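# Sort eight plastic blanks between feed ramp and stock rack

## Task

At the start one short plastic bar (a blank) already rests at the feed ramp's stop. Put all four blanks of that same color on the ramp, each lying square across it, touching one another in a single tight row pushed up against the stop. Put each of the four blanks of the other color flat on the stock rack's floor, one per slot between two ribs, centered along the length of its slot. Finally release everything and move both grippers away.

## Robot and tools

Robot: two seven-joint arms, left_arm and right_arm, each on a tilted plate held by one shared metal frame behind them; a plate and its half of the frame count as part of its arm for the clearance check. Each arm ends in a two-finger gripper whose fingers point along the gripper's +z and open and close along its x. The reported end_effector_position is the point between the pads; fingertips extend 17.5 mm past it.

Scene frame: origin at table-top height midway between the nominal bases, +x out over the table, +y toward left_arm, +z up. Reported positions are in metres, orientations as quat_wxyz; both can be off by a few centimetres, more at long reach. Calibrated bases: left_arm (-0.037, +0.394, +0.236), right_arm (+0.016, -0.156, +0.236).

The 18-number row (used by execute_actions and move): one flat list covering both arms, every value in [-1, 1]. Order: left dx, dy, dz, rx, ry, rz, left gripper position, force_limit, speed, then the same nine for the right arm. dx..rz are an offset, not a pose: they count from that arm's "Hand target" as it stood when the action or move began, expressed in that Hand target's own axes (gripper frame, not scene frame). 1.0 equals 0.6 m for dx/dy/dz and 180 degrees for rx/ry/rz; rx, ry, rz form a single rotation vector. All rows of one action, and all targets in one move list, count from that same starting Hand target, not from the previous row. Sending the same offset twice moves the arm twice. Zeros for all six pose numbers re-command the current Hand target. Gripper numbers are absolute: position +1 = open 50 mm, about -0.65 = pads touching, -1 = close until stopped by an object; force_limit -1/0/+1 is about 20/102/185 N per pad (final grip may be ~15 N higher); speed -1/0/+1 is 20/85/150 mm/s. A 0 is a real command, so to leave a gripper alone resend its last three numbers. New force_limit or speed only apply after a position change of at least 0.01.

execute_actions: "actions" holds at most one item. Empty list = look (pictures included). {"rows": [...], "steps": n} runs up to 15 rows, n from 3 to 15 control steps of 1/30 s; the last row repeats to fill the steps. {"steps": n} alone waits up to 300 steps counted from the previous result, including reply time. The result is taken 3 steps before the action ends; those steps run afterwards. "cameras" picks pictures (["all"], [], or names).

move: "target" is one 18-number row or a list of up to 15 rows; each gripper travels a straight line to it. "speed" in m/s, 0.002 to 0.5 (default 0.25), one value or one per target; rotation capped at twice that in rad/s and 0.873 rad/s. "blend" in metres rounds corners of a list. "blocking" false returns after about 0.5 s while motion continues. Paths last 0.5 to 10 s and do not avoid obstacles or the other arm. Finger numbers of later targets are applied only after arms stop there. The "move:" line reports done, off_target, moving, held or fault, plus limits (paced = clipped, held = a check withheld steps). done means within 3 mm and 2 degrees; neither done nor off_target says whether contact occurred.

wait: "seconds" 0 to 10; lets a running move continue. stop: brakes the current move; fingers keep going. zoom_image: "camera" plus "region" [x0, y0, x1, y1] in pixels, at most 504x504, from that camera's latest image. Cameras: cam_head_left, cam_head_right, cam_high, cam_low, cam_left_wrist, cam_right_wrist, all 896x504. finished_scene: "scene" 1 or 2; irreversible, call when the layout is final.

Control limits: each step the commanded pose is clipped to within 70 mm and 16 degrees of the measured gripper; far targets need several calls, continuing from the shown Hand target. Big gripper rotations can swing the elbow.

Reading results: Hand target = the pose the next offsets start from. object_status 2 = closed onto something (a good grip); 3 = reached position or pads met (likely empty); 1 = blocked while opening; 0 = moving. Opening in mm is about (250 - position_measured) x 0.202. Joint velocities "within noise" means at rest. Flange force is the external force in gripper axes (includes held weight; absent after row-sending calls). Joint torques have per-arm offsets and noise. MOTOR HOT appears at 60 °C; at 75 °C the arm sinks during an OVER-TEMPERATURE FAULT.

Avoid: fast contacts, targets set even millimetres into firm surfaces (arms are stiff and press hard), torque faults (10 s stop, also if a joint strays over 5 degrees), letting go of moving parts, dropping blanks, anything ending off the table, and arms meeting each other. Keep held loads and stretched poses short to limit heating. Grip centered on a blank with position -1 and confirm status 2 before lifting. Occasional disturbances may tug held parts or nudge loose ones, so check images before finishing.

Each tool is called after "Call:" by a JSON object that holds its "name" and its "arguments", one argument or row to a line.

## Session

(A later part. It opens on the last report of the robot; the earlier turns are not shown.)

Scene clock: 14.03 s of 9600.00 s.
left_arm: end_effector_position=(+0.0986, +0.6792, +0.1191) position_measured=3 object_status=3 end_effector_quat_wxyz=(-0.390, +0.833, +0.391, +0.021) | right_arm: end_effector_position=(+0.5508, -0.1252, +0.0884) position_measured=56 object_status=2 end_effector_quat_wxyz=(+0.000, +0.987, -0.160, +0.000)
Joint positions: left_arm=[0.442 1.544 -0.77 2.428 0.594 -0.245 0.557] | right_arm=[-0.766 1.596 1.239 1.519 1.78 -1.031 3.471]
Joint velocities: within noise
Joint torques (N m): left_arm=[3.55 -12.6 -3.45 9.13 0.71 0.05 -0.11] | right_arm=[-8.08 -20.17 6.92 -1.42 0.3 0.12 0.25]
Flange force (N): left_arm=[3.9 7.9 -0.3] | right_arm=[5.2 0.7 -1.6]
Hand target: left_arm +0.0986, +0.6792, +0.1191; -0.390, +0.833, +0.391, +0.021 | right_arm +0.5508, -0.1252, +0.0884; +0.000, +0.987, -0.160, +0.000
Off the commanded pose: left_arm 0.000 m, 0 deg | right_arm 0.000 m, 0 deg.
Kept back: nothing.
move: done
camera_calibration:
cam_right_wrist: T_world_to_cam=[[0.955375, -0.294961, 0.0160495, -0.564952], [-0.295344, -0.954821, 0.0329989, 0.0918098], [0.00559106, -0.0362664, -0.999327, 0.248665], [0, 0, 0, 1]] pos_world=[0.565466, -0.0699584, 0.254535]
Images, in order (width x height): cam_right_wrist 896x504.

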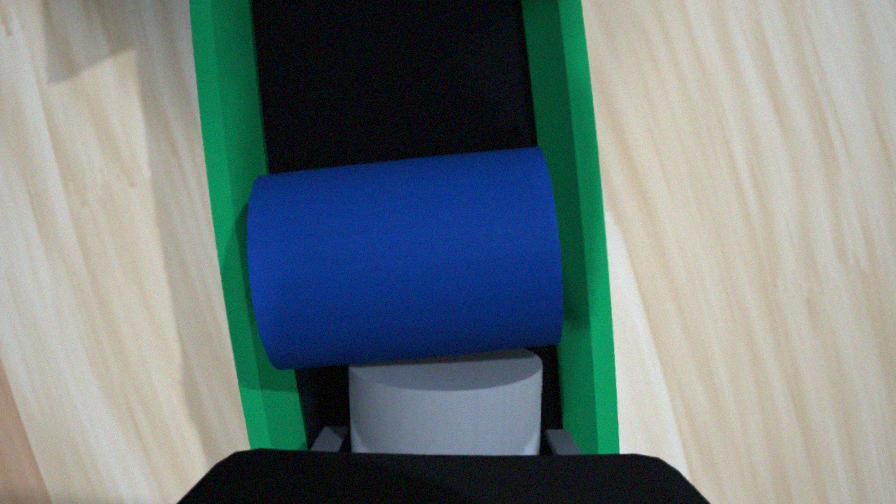

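Call:
{"name": "move", "arguments": {
  "target": [0,0,0,0,0,0,1,0,0, 0,0,-0.12,0,0,0,-1,-0.7,-0.5],
  "speed": 0.12
}}

Call:
{"name": "zoom_image", "arguments": {
  "camera": "cam_low",
  "region": [400, 150, 520, 250]
}}

Scene clock: 15.60 s of 9600.00 s.
left_arm: end_effector_position=(+0.0986, +0.6792, +0.1191) position_measured=3 object_status=3 end_effector_quat_wxyz=(-0.390, +0.833, +0.391, +0.021) | right_arm: end_effector_position=(+0.5508, -0.1252, +0.1604) position_measured=56 object_status=2 end_effector_quat_wxyz=(+0.000, +0.987, -0.160, +0.000)
Joint positions: left_arm=[0.442 1.544 -0.77 2.428 0.594 -0.245 0.557] | right_arm=[-0.817 1.491 1.317 1.549 1.878 -1.12 3.44]
Joint velocities: within noise
Joint torques (N m): left_arm=[3.59 -12.62 -3.51 9.16 0.7 0.08 -0.07] | right_arm=[-8.17 -19.8 7.14 -2.45 0.16 0.1 0.18]
Flange force (N): left_arm=[3.7 7.8 0.1] | right_arm=[4.9 1.1 -1.6]
Hand target: left_arm +0.0986, +0.6792, +0.1191; -0.390, +0.833, +0.391, +0.021 | right_arm +0.5508, -0.1252, +0.1604; +0.000, +0.987, -0.160, +0.000
Off the commanded pose: left_arm 0.000 m, 0 deg | right_arm 0.000 m, 0 deg.
Kept back: nothing.
move: done
camera_calibration:
cam_right_wrist: T_world_to_cam=[[0.955373, -0.294968, 0.0160171, -0.566088], [-0.29535, -0.954817, 0.0330557, 0.0894203], [0.00554303, -0.0363111, -0.999325, 0.320568], [0, 0, 0, 1]] pos_world=[0.565459, -0.0699576, 0.326463]

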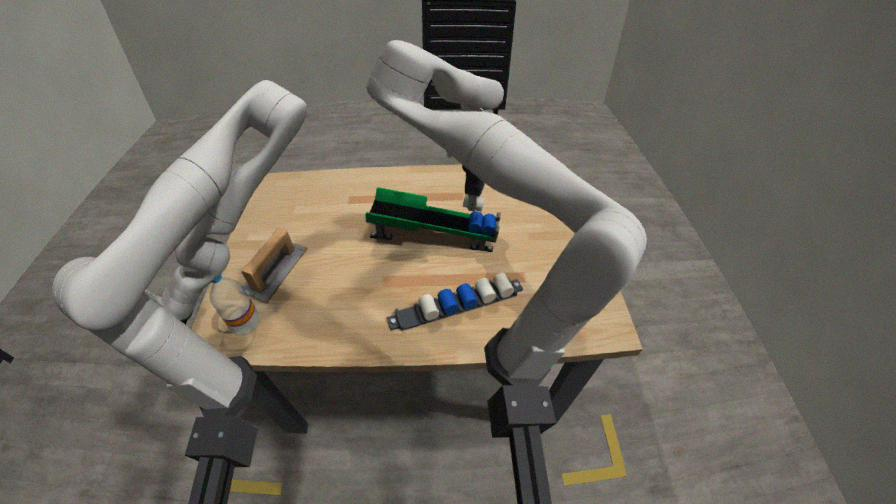

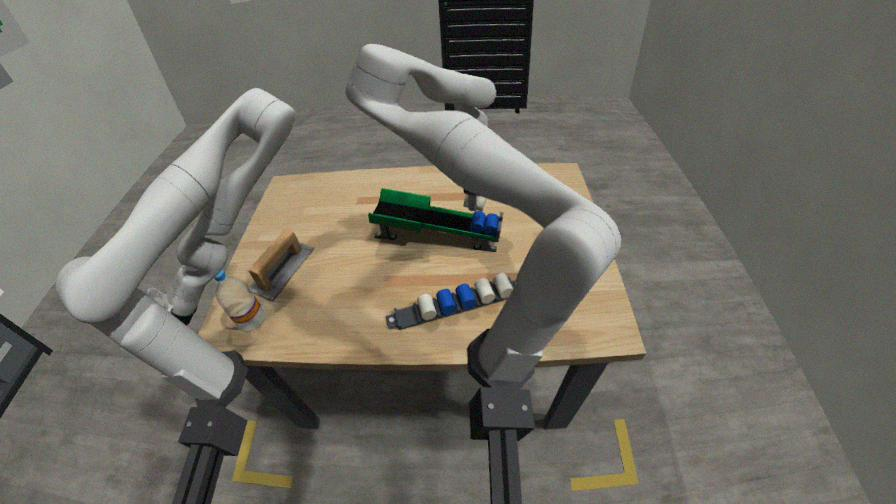

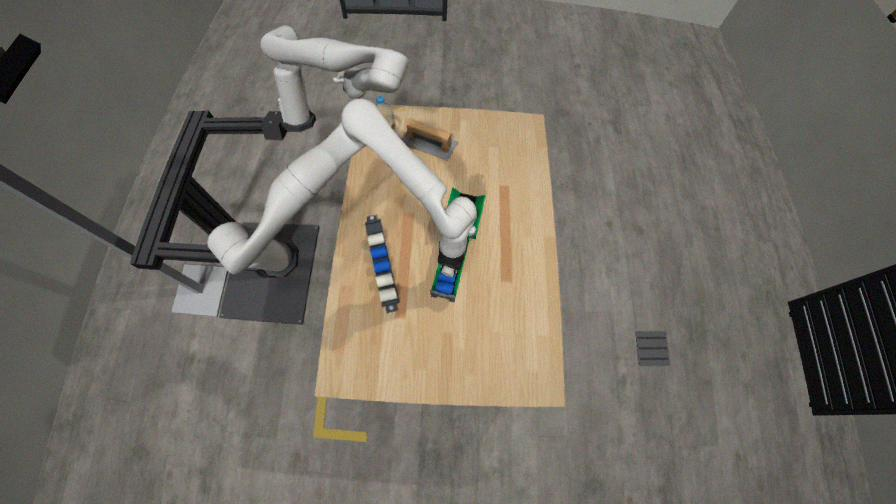

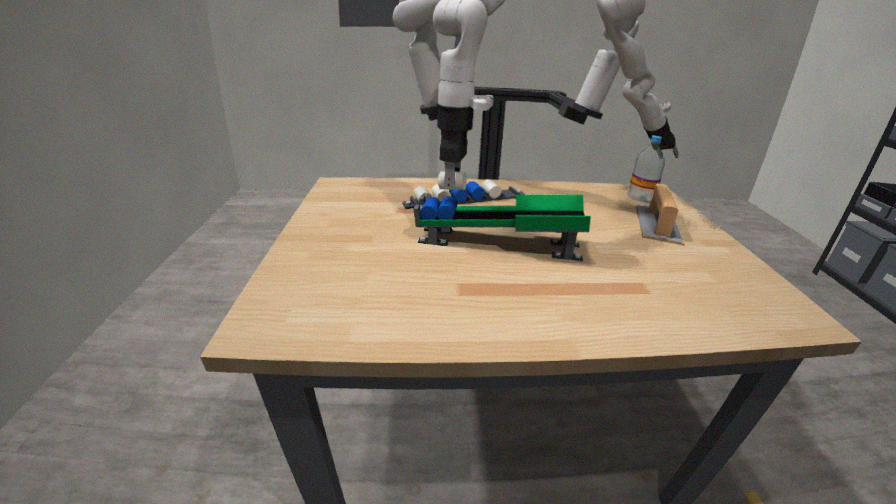

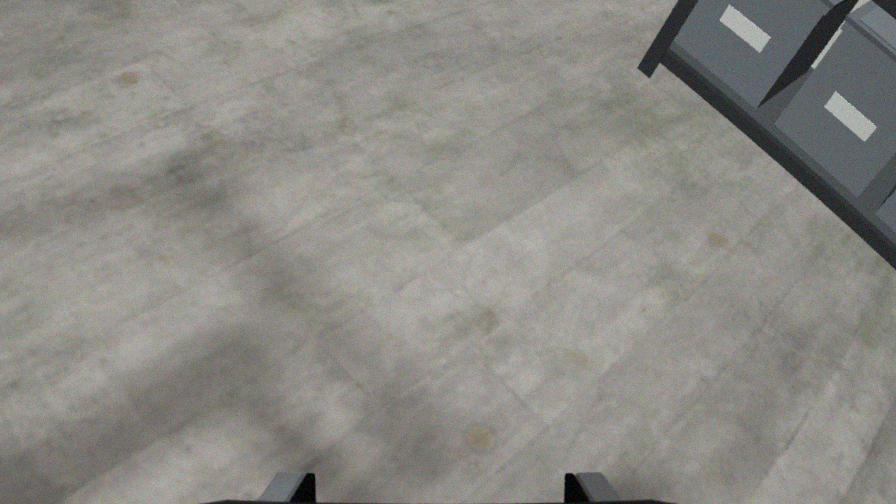

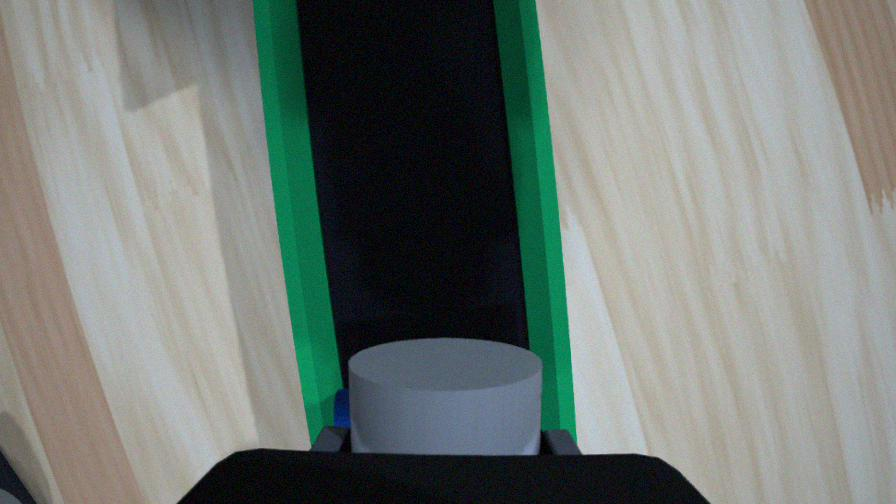

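Scaled by 4.200 from the camera's 896x504 image, which has a finer 1280x720 frame.

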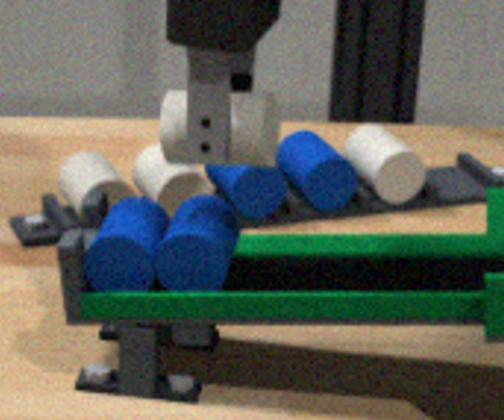

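Call:
{"name": "move", "arguments": {
  "target": [0,0,0,0,0,0,1,0,0, -0.5675,-0.147,-0.066,0,0,0.2972,-1,-0.7,-0.5],
  "cameras": ["cam_right_wrist","cam_head_left"]
}}

Call:
{"name": "zoom_image", "arguments": {
  "camera": "cam_head_left",
  "region": [360, 230, 540, 350]
}}

Scene clock: 18.23 s of 9600.00 s.
left_arm: end_effector_position=(+0.0986, +0.6792, +0.1191) position_measured=3 object_status=3 end_effector_quat_wxyz=(-0.390, +0.833, +0.391, +0.021) | right_arm: end_effector_position=(+0.2557, +0.0661, +0.2000) position_measured=56 object_status=2 end_effector_quat_wxyz=(+0.000, +0.809, -0.587, +0.000)
Joint positions: left_arm=[0.442 1.544 -0.77 2.428 0.594 -0.245 0.557] | right_arm=[-1.7 1.521 1.261 2.116 1.722 -1.15 2.202]
Joint velocities: left_arm=[within noise] | right_arm=[-0.003 0.001 0.001 -0.004 0.005 -0.001 -0.009]
Joint torques (N m): left_arm=[3.59 -12.6 -3.53 9.09 0.66 0.04 -0.08] | right_arm=[-3.73 -15.19 6.44 -1.24 0.26 0.2 0.23]
Flange force (N): left_arm=[3.6 7.8 -0.2] | right_arm=[2.2 -3.5 -2.5]
Hand target: left_arm +0.0986, +0.6792, +0.1191; -0.390, +0.833, +0.391, +0.021 | right_arm +0.2557, +0.0662, +0.2000; +0.000, +0.809, -0.587, +0.000
Off the commanded pose: left_arm 0.000 m, 0 deg | right_arm 0.000 m, 0 deg.
Kept back: nothing.
move: done
camera_calibration:
cam_right_wrist: T_world_to_cam=[[0.331324, -0.943379, 0.016126, -0.0259608], [-0.943165, -0.330685, 0.0329643, 0.308058], [-0.0257652, -0.0261314, -0.999326, 0.376099], [0, 0, 0, 1]] pos_world=[0.308842, 0.0872074, 0.36611]
Images, in order (width x height): cam_head_left 896x504, cam_right_wrist 896x504.

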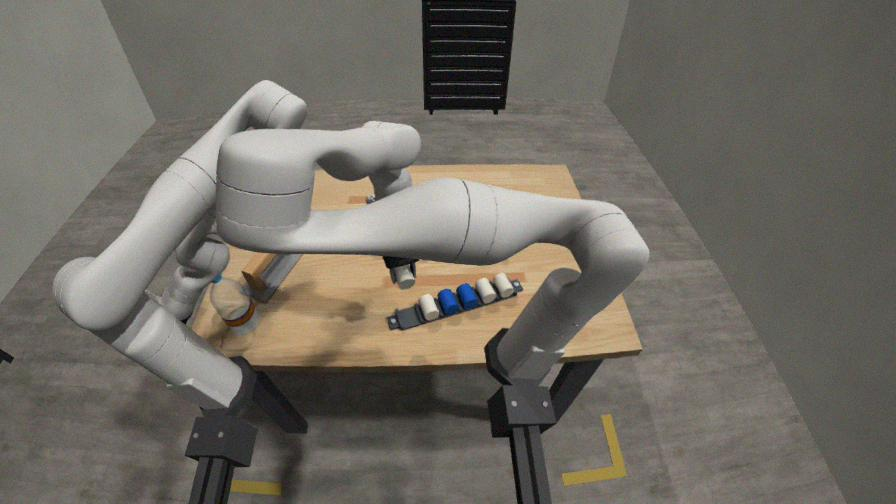

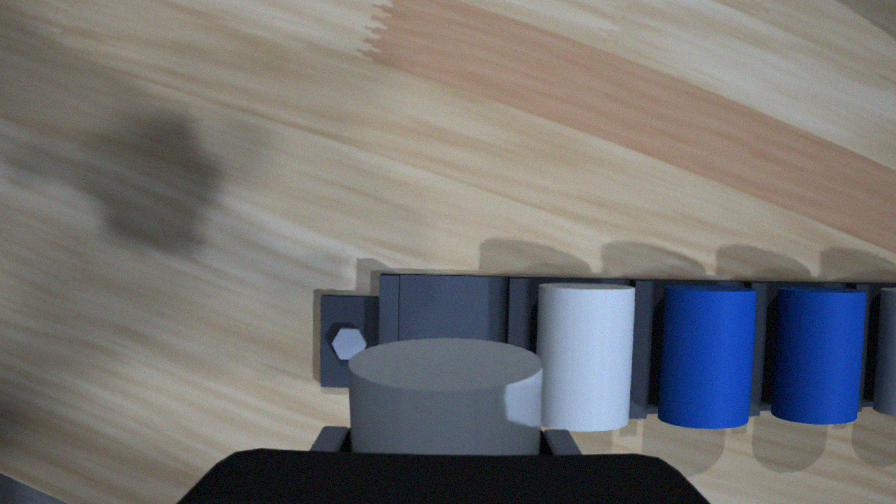

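Scaled by 2.800 from the camera's 896x504 image, which has a finer 1280x720 frame.

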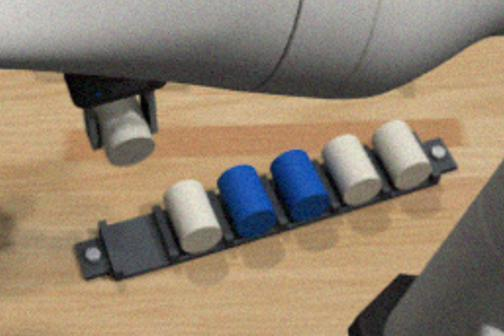

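Call:
{"name": "zoom_image", "arguments": {
  "camera": "cam_right_wrist",
  "region": [300, 240, 660, 450]
}}

Scaled by 1.400 from the camera's 896x504 image, which has a finer 1280x720 frame.

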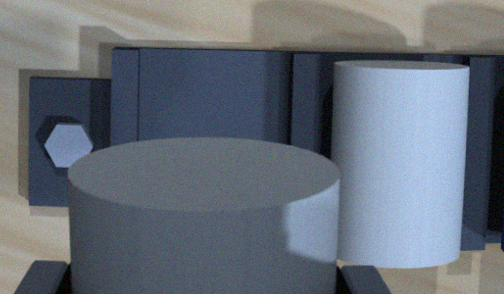

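Call:
{"name": "move", "arguments": {
  "target": [0,0,0,0,0,0,1,0,0, 0.0067,-0.01,0.2083,0,0,0,-1,-0.7,-0.5],
  "cameras": ["cam_right_wrist","cam_high","cam_low"],
  "speed": 0.15
}}

Call:
{"name": "zoom_image", "arguments": {
  "camera": "cam_low",
  "region": [400, 150, 540, 230]
}}

Call:
{"name": "zoom_image", "arguments": {
  "camera": "cam_right_wrist",
  "region": [200, 240, 800, 480]
}}

Scene clock: 20.40 s of 9600.00 s.
left_arm: end_effector_position=(+0.0986, +0.6792, +0.1191) position_measured=3 object_status=3 end_effector_quat_wxyz=(-0.390, +0.833, +0.391, +0.021) | right_arm: end_effector_position=(+0.2626, +0.0642, +0.0751) position_measured=56 object_status=2 end_effector_quat_wxyz=(+0.000, +0.809, -0.587, +0.000)
Joint positions: left_arm=[0.442 1.544 -0.77 2.428 0.594 -0.245 0.557] | right_arm=[-1.62 1.758 1.047 2.061 1.395 -1.053 2.331]
Joint velocities: within noise
Joint torques (N m): left_arm=[3.62 -12.63 -3.55 9.04 0.73 0.08 -0.08] | right_arm=[-4.36 -16.38 6.47 1.5 0.21 0.1 0.31]
Flange force (N): left_arm=[3.5 7.3 0.2] | right_arm=[2.6 -4.9 -1.7]
Hand target: left_arm +0.0986, +0.6792, +0.1191; -0.390, +0.833, +0.391, +0.021 | right_arm +0.2626, +0.0642, +0.0750; +0.000, +0.809, -0.587, +0.000
Off the commanded pose: left_arm 0.000 m, 0 deg | right_arm 0.000 m, 0 deg.
Kept back: nothing.
move: done
camera_calibration:
cam_right_wrist: T_world_to_cam=[[0.331202, -0.943421, 0.0161957, -0.028002], [-0.943207, -0.330561, 0.0330013, 0.318047], [-0.0257805, -0.026206, -0.999324, 0.251424], [0, 0, 0, 1]] pos_world=[0.31574, 0.085305, 0.241212]
Images, in order (width x height): cam_high 896x504, cam_low 896x504, cam_right_wrist 896x504.

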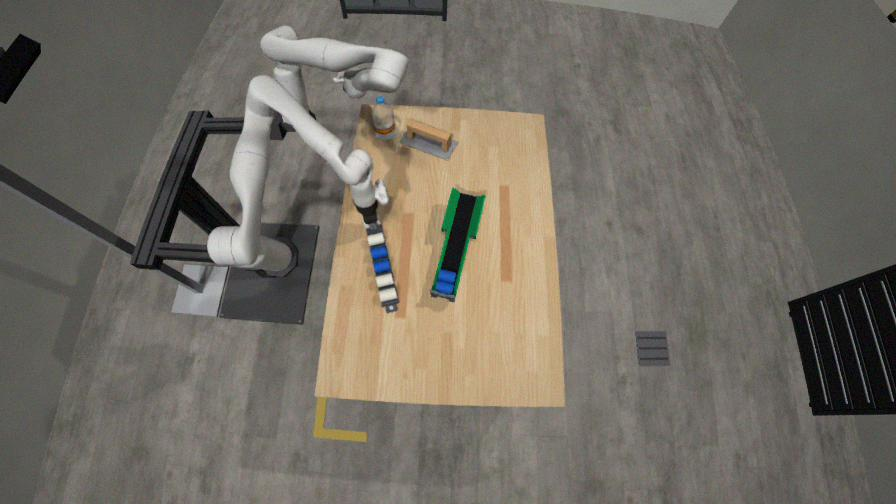

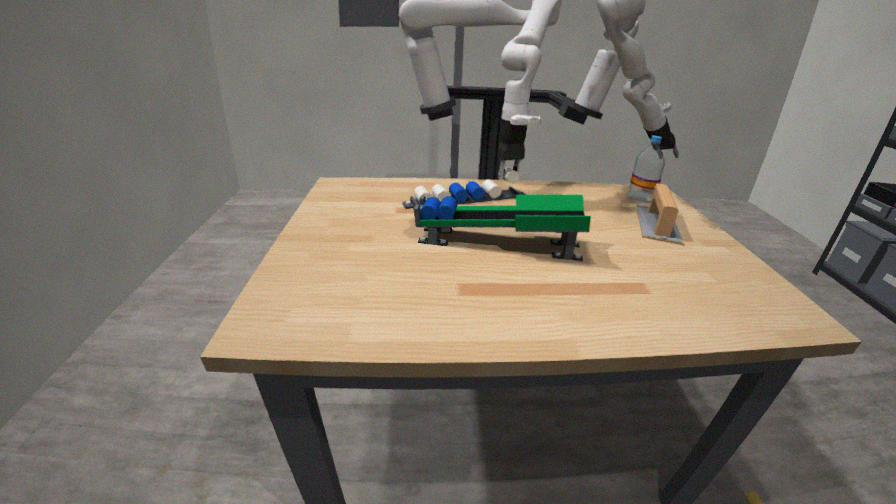

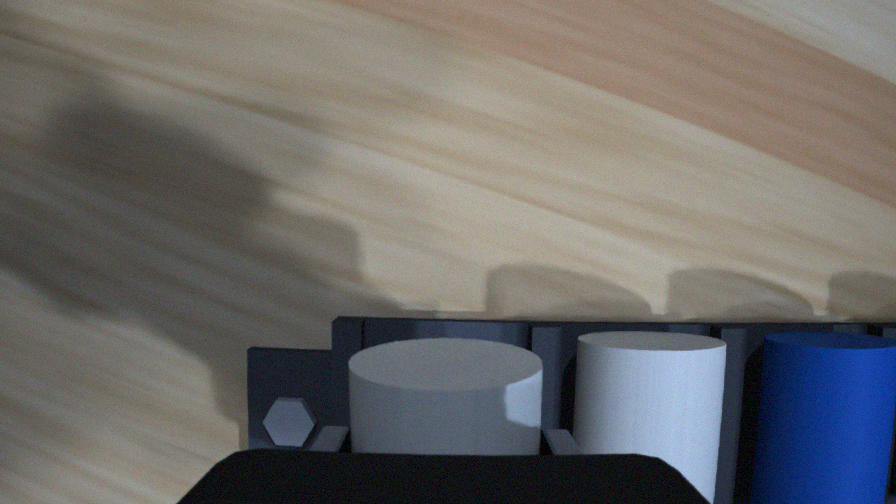

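Scaled by 3.600 from the camera's 896x504 image, which has a finer 1280x720 frame.

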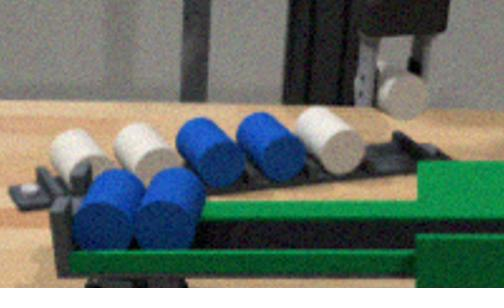

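Region (200, 240, 800, 480) is 600x240 pixels. A region can be at most 504 by 504 pixels.

Call:
{"name": "zoom_image", "arguments": {
  "camera": "cam_right_wrist",
  "region": [300, 290, 620, 470]
}}

Call:
{"name": "zoom_image", "arguments": {
  "camera": "cam_right_wrist",
  "region": [640, 290, 890, 470]
}}

Call:
{"name": "zoom_image", "arguments": {
  "camera": "cam_low",
  "region": [480, 170, 560, 215]
}}

Scaled by 1.575 from the camera's 896x504 image, which has a finer 1280x720 frame.

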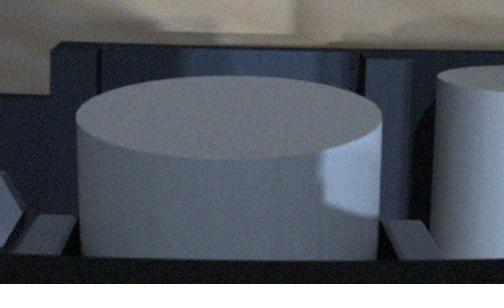

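Scaled by 2.016 from the camera's 896x504 image, which has a finer 1280x720 frame.

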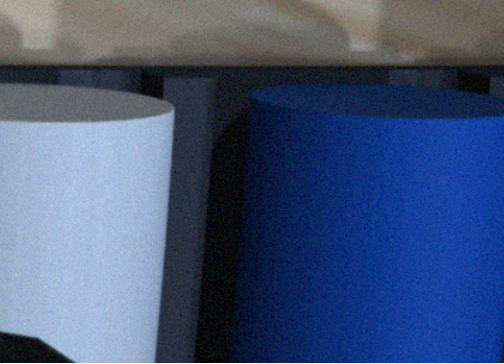

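Scaled by 6.300 from the camera's 896x504 image, which has a finer 1280x720 frame.

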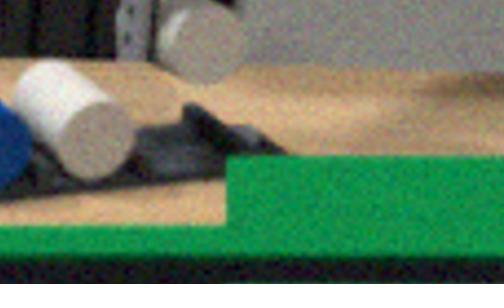

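Call:
{"name": "move", "arguments": {
  "target": [0,0,0,0,0,0,1,0,0, 0,-0.0007,0.0683,0,0,0,-1,-0.7,-0.5],
  "cameras": ["cam_right_wrist","cam_low"],
  "speed": 0.06
}}

Call:
{"name": "zoom_image", "arguments": {
  "camera": "cam_low",
  "region": [480, 170, 560, 215]
}}

Call:
{"name": "zoom_image", "arguments": {
  "camera": "cam_right_wrist",
  "region": [300, 290, 620, 470]
}}

Scene clock: 22.47 s of 9600.00 s.
left_arm: end_effector_position=(+0.0986, +0.6792, +0.1191) position_measured=3 object_status=3 end_effector_quat_wxyz=(-0.390, +0.833, +0.391, +0.021) | right_arm: end_effector_position=(+0.2631, +0.0644, +0.0343) position_measured=56 object_status=2 end_effector_quat_wxyz=(+0.000, +0.809, -0.587, +0.000)
Joint positions: left_arm=[0.442 1.544 -0.77 2.428 0.594 -0.245 0.557] | right_arm=[-1.605 1.837 0.989 2.017 1.304 -1.028 2.35]
Joint velocities: within noise
Joint torques (N m): left_arm=[3.6 -12.65 -3.49 9.12 0.64 0.05 -0.06] | right_arm=[-1.55 -5.86 -1.54 -2.88 -1.38 1.13 0.09]
Flange force (N): left_arm=[3.7 7.9 -0.1] | right_arm=[5.5 -0.1 -44.2]
Hand target: left_arm +0.0986, +0.6792, +0.1191; -0.390, +0.833, +0.391, +0.021 | right_arm +0.2630, +0.0643, +0.0341; +0.000, +0.809, -0.587, +0.000
Off the commanded pose: left_arm 0.000 m, 0 deg | right_arm 0.000 m, 0 deg.
Kept back: nothing.
move: done
camera_calibration:
cam_right_wrist: T_world_to_cam=[[0.331185, -0.943429, 0.0160586, -0.0272943], [-0.943218, -0.330552, 0.0327981, 0.319886], [-0.0256345, -0.0260089, -0.999333, 0.210596], [0, 0, 0, 1]] pos_world=[0.316161, 0.0854663, 0.200402]
Images, in order (width x height): cam_low 896x504, cam_right_wrist 896x504.

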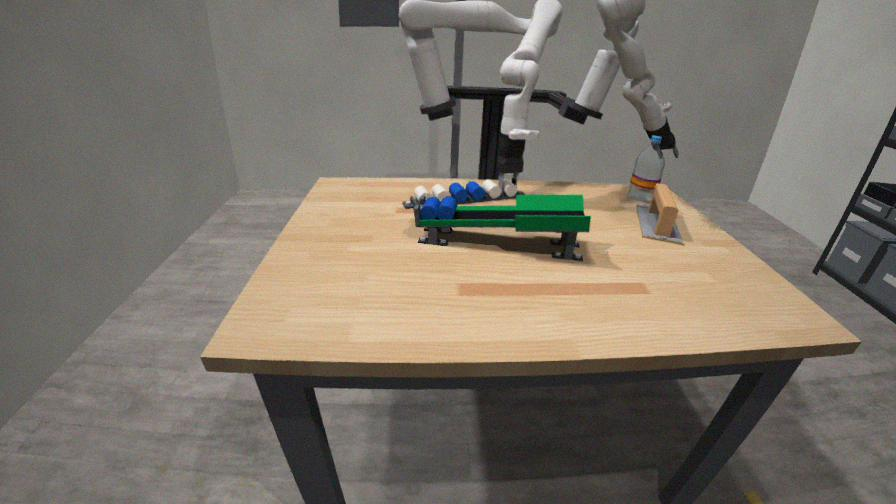

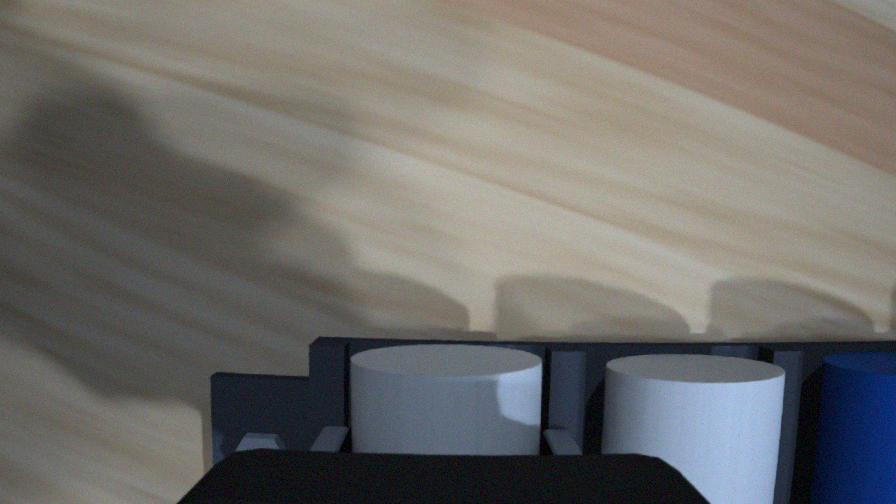

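Scaled by 6.300 from the camera's 896x504 image, which has a finer 1280x720 frame.

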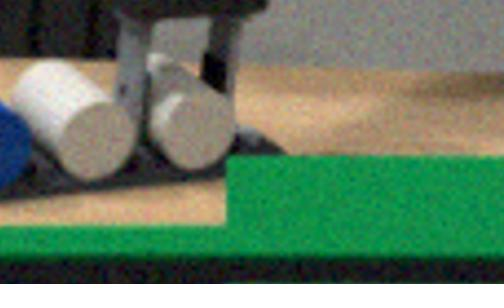

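Scaled by 1.575 from the camera's 896x504 image, which has a finer 1280x720 frame.

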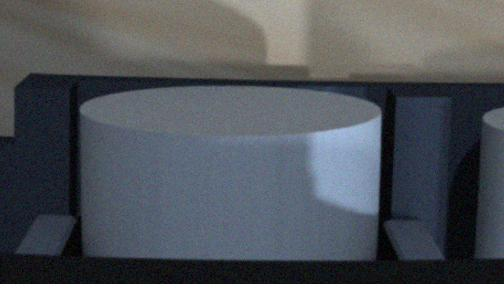

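Call:
{"name": "move", "arguments": {
  "target": [0,0,0,0,0,0,1,0,0, 0,0,-0.0017,0,0,0,-1,-0.7,-0.5],
  "cameras": [],
  "speed": 0.06
}}

Call:
{"name": "move", "arguments": {
  "target": [0,0,0,0,0,0,1,0,0, 0,0,0,0,0,0,0.84,-0.7,-1],
  "cameras": ["cam_right_wrist"],
  "speed": 0.06
}}

Scene clock: 23.40 s of 9600.00 s.
left_arm: end_effector_position=(+0.0986, +0.6792, +0.1191) position_measured=3 object_status=3 end_effector_quat_wxyz=(-0.390, +0.833, +0.391, +0.021) | right_arm: end_effector_position=(+0.2630, +0.0643, +0.0350) position_measured=56 object_status=2 end_effector_quat_wxyz=(+0.000, +0.809, -0.587, +0.000)
Joint positions: left_arm=[0.442 1.544 -0.77 2.428 0.594 -0.245 0.557] | right_arm=[-1.605 1.835 0.99 2.018 1.306 -1.028 2.35]
Joint velocities: within noise
Joint torques (N m): left_arm=[3.61 -12.6 -3.5 9.11 0.67 0.04 -0.11] | right_arm=[-3.21 -11.27 1.92 1.59 0.57 0 0.28]
Flange force (N): left_arm=[3.7 7.8 -0.1] | right_arm=[2.2 -6.7 -18.2]
Hand target: left_arm +0.0986, +0.6792, +0.1191; -0.390, +0.833, +0.391, +0.021 | right_arm +0.2630, +0.0643, +0.0351; +0.000, +0.809, -0.587, +0.000
Off the commanded pose: left_arm 0.000 m, 0 deg | right_arm 0.000 m, 0 deg.
Kept back: nothing.
move: done
No camera images: "cameras" was empty.

Scene clock: 24.10 s of 9600.00 s.
left_arm: end_effector_position=(+0.0986, +0.6792, +0.1191) position_measured=3 object_status=3 end_effector_quat_wxyz=(-0.390, +0.833, +0.391, +0.021) | right_arm: end_effector_position=(+0.2630, +0.0643, +0.0351) position_measured=26 object_status=3 end_effector_quat_wxyz=(+0.000, +0.809, -0.587, +0.000)
Joint positions: left_arm=[0.442 1.544 -0.77 2.428 0.594 -0.245 0.557] | right_arm=[-1.605 1.835 0.99 2.018 1.306 -1.028 2.35]
Joint velocities: within noise
Joint torques (N m): left_arm=[3.58 -12.56 -3.48 9.18 0.66 0.06 -0.08] | right_arm=[-3.8 -12.09 1.8 -0.01 -0.03 -0.32 0.29]
Flange force (N): left_arm=[3.9 8.0 -0.2] | right_arm=[5.3 -5.0 -19.6]
Hand target: left_arm +0.0986, +0.6792, +0.1191; -0.390, +0.833, +0.391, +0.021 | right_arm +0.2630, +0.0643, +0.0351; +0.000, +0.809, -0.587, +0.000
Off the commanded pose: left_arm 0.000 m, 0 deg | right_arm 0.000 m, 0 deg.
Kept back: nothing.
move: done
camera_calibration:
cam_right_wrist: T_world_to_cam=[[0.331221, -0.943413, 0.0162666, -0.0274145], [-0.943201, -0.330577, 0.0330261, 0.319768], [-0.0257799, -0.0262817, -0.999322, 0.211456], [0, 0, 0, 1]] pos_world=[0.316137, 0.0854022, 0.201198]
Images, in order (width x height): cam_right_wrist 896x504.

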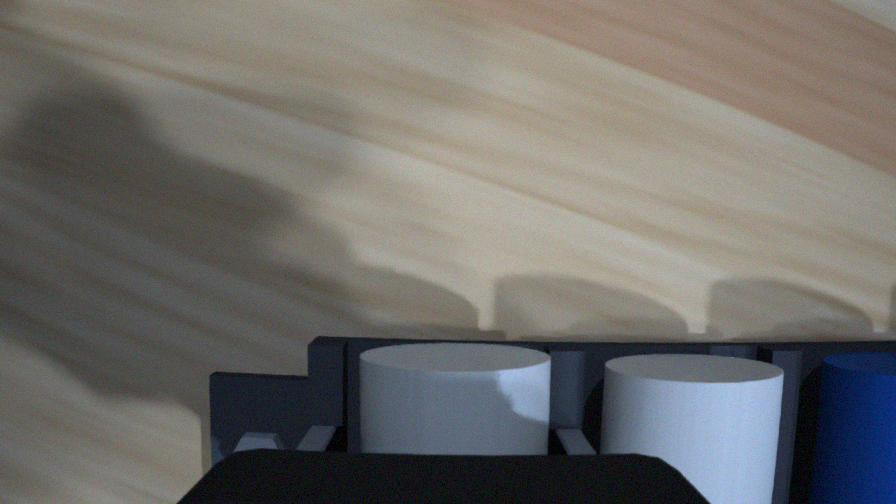

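Call:
{"name": "move", "arguments": {
  "target": [
    [0,0,0,0,0,0,1,0,0, 0,0,-0.1417,0,0,0,0.84,-0.7,-1],
    [0,0,0,0,0,0,1,0,0, 0.179,0.005,-0.1417,0,0,0,0.84,-0.7,-1]
  ],
  "cameras": ["cam_right_wrist"],
  "speed": 0.15,
  "blend": 0.02
}}

Scene clock: 26.57 s of 9600.00 s.
left_arm: end_effector_position=(+0.0986, +0.6792, +0.1191) position_measured=3 object_status=3 end_effector_quat_wxyz=(-0.390, +0.833, +0.391, +0.021) | right_arm: end_effector_position=(+0.2935, -0.0387, +0.1201) position_measured=26 object_status=3 end_effector_quat_wxyz=(+0.000, +0.809, -0.587, +0.000)
Joint positions: left_arm=[0.442 1.544 -0.77 2.428 0.594 -0.245 0.557] | right_arm=[-1.407 1.675 1.183 2.254 1.41 -1.106 2.719]
Joint velocities: within noise
Joint torques (N m): left_arm=[3.55 -12.67 -3.46 9.04 0.67 0.03 -0.06] | right_arm=[-4.98 -14.31 5.54 1.63 0.25 0.09 0.31]
Flange force (N): left_arm=[3.7 7.9 -0.4] | right_arm=[4.5 -4.5 -2.8]
Hand target: left_arm +0.0986, +0.6792, +0.1191; -0.390, +0.833, +0.391, +0.021 | right_arm +0.2935, -0.0387, +0.1201; +0.000, +0.809, -0.587, +0.000
Off the commanded pose: left_arm 0.000 m, 0 deg | right_arm 0.000 m, 0 deg.
Kept back: nothing.
move: done; blend cut to 0 m at target 1
camera_calibration:
cam_right_wrist: T_world_to_cam=[[0.331261, -0.943397, 0.0163749, -0.136054], [-0.943187, -0.330614, 0.0330406, 0.311639], [-0.0257566, -0.0263896, -0.99932, 0.294473], [0, 0, 0, 1]] pos_world=[0.346588, -0.0175494, 0.286204]
Images, in order (width x height): cam_right_wrist 896x504.

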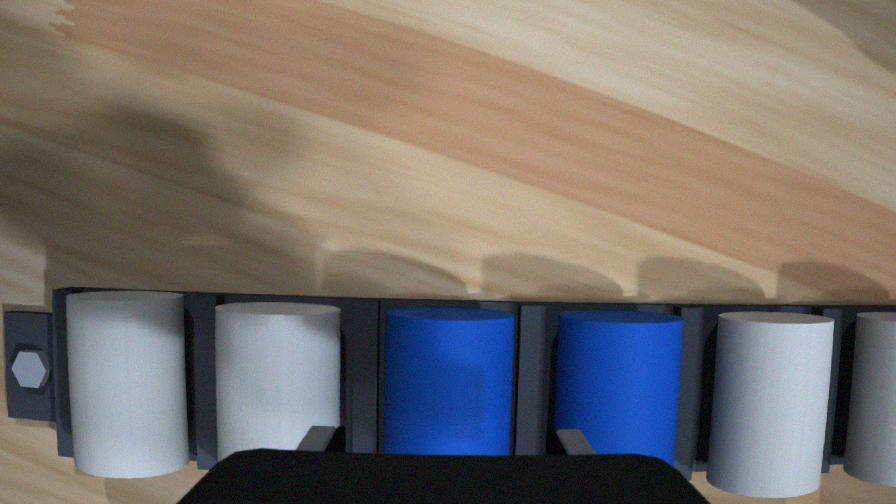

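Call:
{"name": "zoom_image", "arguments": {
  "camera": "cam_right_wrist",
  "region": [0, 270, 360, 480]
}}

Call:
{"name": "zoom_image", "arguments": {
  "camera": "cam_right_wrist",
  "region": [536, 290, 896, 500]
}}

Scaled by 1.400 from the camera's 896x504 image, which has a finer 1280x720 frame.

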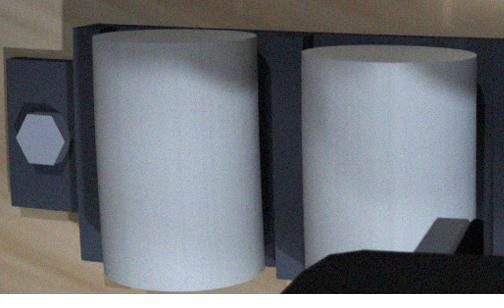

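Scaled by 1.400 from the camera's 896x504 image, which has a finer 1280x720 frame.

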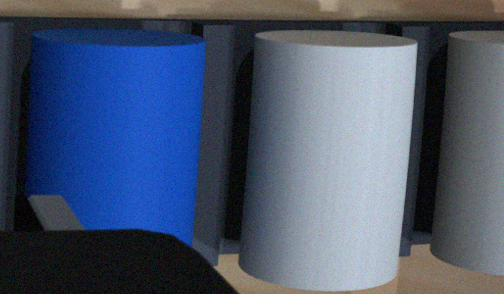

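Call:
{"name": "move", "arguments": {
  "target": [0,0,0,0,0,0,1,0,0, 0.0023,0,0.1377,0,0,0,0.84,-0.7,-1],
  "cameras": [],
  "speed": 0.1
}}

Call:
{"name": "move", "arguments": {
  "target": [0,0,0,0,0,0,1,0,0, 0,0,0,0,0,0,-1,-0.7,-0.5],
  "cameras": ["cam_right_wrist"]
}}

Scene clock: 28.67 s of 9600.00 s.
left_arm: end_effector_position=(+0.0986, +0.6792, +0.1191) position_measured=3 object_status=3 end_effector_quat_wxyz=(-0.390, +0.833, +0.391, +0.021) | right_arm: end_effector_position=(+0.2939, -0.0400, +0.0376) position_measured=26 object_status=3 end_effector_quat_wxyz=(+0.000, +0.809, -0.587, +0.000)
Joint positions: left_arm=[0.442 1.544 -0.77 2.428 0.594 -0.245 0.557] | right_arm=[-1.367 1.851 1.04 2.178 1.184 -1.082 2.771]
Joint velocities: within noise
Joint torques (N m): left_arm=[3.59 -12.59 -3.49 9.15 0.64 0.04 -0.08] | right_arm=[-5.04 -14.95 5.2 3.47 0.02 0.15 0.29]
Flange force (N): left_arm=[3.8 8.0 -0.2] | right_arm=[4.7 -6.1 -2.9]
Hand target: left_arm +0.0986, +0.6792, +0.1191; -0.390, +0.833, +0.391, +0.021 | right_arm +0.2939, -0.0400, +0.0375; +0.000, +0.809, -0.587, +0.000
Off the commanded pose: left_arm 0.000 m, 0 deg | right_arm 0.000 m, 0 deg.
Kept back: nothing.
move: done
No camera images: "cameras" was empty.

Scene clock: 29.37 s of 9600.00 s.
left_arm: end_effector_position=(+0.0986, +0.6792, +0.1191) position_measured=3 object_status=3 end_effector_quat_wxyz=(-0.390, +0.833, +0.391, +0.021) | right_arm: end_effector_position=(+0.2939, -0.0400, +0.0375) position_measured=56 object_status=2 end_effector_quat_wxyz=(+0.000, +0.809, -0.587, +0.000)
Joint positions: left_arm=[0.442 1.544 -0.77 2.428 0.594 -0.245 0.557] | right_arm=[-1.367 1.851 1.04 2.178 1.183 -1.082 2.771]
Joint velocities: within noise
Joint torques (N m): left_arm=[3.62 -12.61 -3.45 9.2 0.67 0.05 -0.05] | right_arm=[-4.88 -14.41 5.28 3.21 0.23 0.14 0.26]
Flange force (N): left_arm=[4.1 8.1 0.0] | right_arm=[4.5 -4.7 -3.7]
Hand target: left_arm +0.0986, +0.6792, +0.1191; -0.390, +0.833, +0.391, +0.021 | right_arm +0.2939, -0.0400, +0.0375; +0.000, +0.809, -0.587, +0.000
Off the commanded pose: left_arm 0.000 m, 0 deg | right_arm 0.000 m, 0 deg.
Kept back: nothing.
move: done
camera_calibration:
cam_right_wrist: T_world_to_cam=[[0.331221, -0.943414, 0.0162051, -0.13609], [-0.943203, -0.330581, 0.0329301, 0.314369], [-0.0257096, -0.0261918, -0.999326, 0.211908], [0, 0, 0, 1]] pos_world=[0.347038, -0.0189143, 0.203619]
Images, in order (width x height): cam_right_wrist 896x504.

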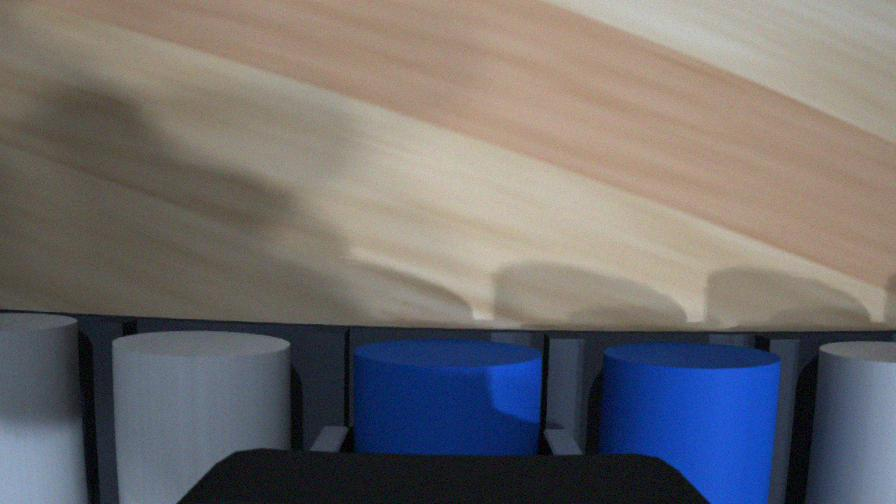

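Call:
{"name": "move", "arguments": {
  "target": [
    [0,0,0,0,0,0,1,0,0, 0,0,-0.2,0,0,0,-1,-0.7,-0.5],
    [0,0,0,0,0,0,1,0,0, 0.2055,-0.3922,-0.3042,0,0,0.1567,-1,-0.7,-0.5]
  ],
  "cameras": ["cam_right_wrist","cam_low"],
  "speed": [0.15,0.25],
  "blend": 0.03
}}

Call:
{"name": "zoom_image", "arguments": {
  "camera": "cam_low",
  "region": [400, 130, 560, 250]
}}

Scene clock: 33.27 s of 9600.00 s.
left_arm: end_effector_position=(+0.0986, +0.6792, +0.1191) position_measured=3 object_status=3 end_effector_quat_wxyz=(-0.390, +0.833, +0.391, +0.021) | right_arm: end_effector_position=(+0.5558, -0.0843, +0.2200) position_measured=56 object_status=2 end_effector_quat_wxyz=(+0.000, -0.642, +0.767, +0.000)
Joint positions: left_arm=[0.442 1.544 -0.77 2.428 0.594 -0.245 0.557] | right_arm=[-0.906 1.516 1.495 1.483 1.863 -1.327 1.916]
Joint velocities: left_arm=[within noise] | right_arm=[0.002 0.001 0 -0.006 0.002 -0.003 -0.003]
Joint torques (N m): left_arm=[3.59 -12.59 -3.48 9.08 0.7 0.04 -0.09] | right_arm=[-8.14 -20.08 7.87 -2.35 0.38 0.03 0.24]
Flange force (N): left_arm=[3.8 7.7 -0.2] | right_arm=[0.8 -5.6 -1.4]
Hand target: left_arm +0.0986, +0.6792, +0.1191; -0.390, +0.833, +0.391, +0.021 | right_arm +0.5559, -0.0843, +0.2200; +0.000, -0.642, +0.767, +0.000
Off the commanded pose: left_arm 0.000 m, 0 deg | right_arm 0.000 m, 0 deg.
Kept back: nothing.
move: done; blend cut to 0 m at target 1
camera_calibration:
cam_right_wrist: T_world_to_cam=[[-0.153975, -0.987941, 0.0162354, -0.0015898], [-0.98746, 0.154438, 0.0327499, 0.606284], [-0.0348624, -0.0109891, -0.999332, 0.406227], [0, 0, 0, 1]] pos_world=[0.612598, -0.0907399, 0.386126]
Images, in order (width x height): cam_low 896x504, cam_right_wrist 896x504.

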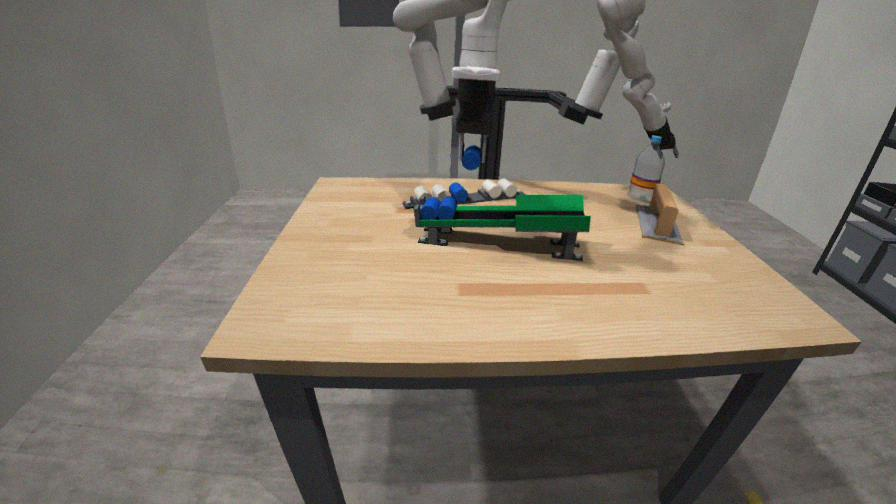

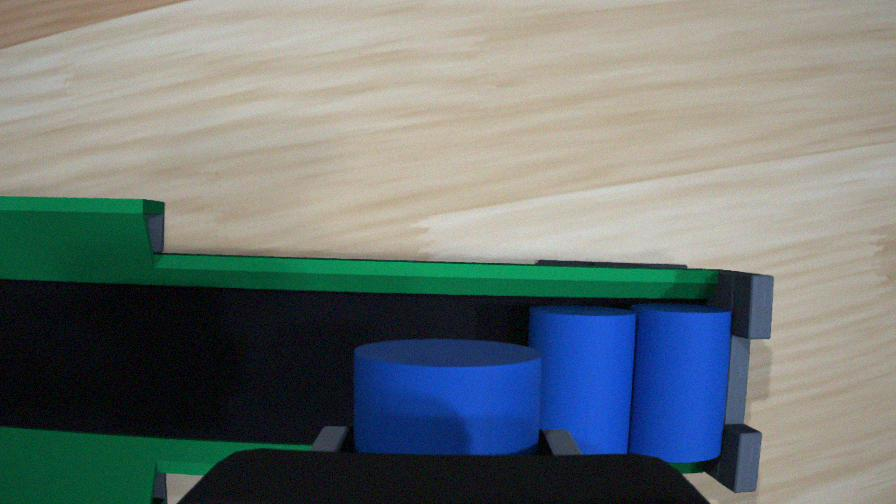

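Scaled by 3.150 from the camera's 896x504 image, which has a finer 1280x720 frame.

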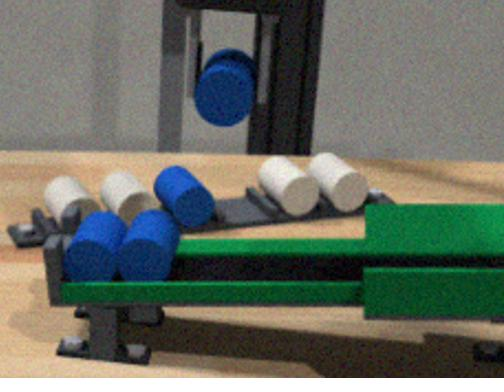

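Call:
{"name": "zoom_image", "arguments": {
  "camera": "cam_right_wrist",
  "region": [480, 250, 800, 500]
}}

Call:
{"name": "zoom_image", "arguments": {
  "camera": "cam_right_wrist",
  "region": [120, 240, 480, 500]
}}

Scaled by 1.575 from the camera's 896x504 image, which has a finer 1280x720 frame.

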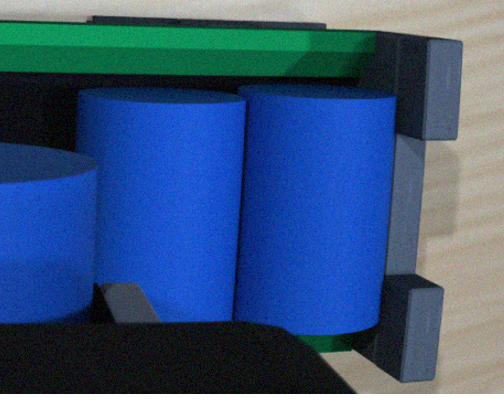

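Scaled by 1.400 from the camera's 896x504 image, which has a finer 1280x720 frame.

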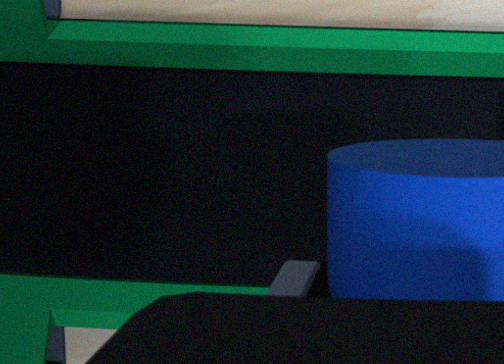

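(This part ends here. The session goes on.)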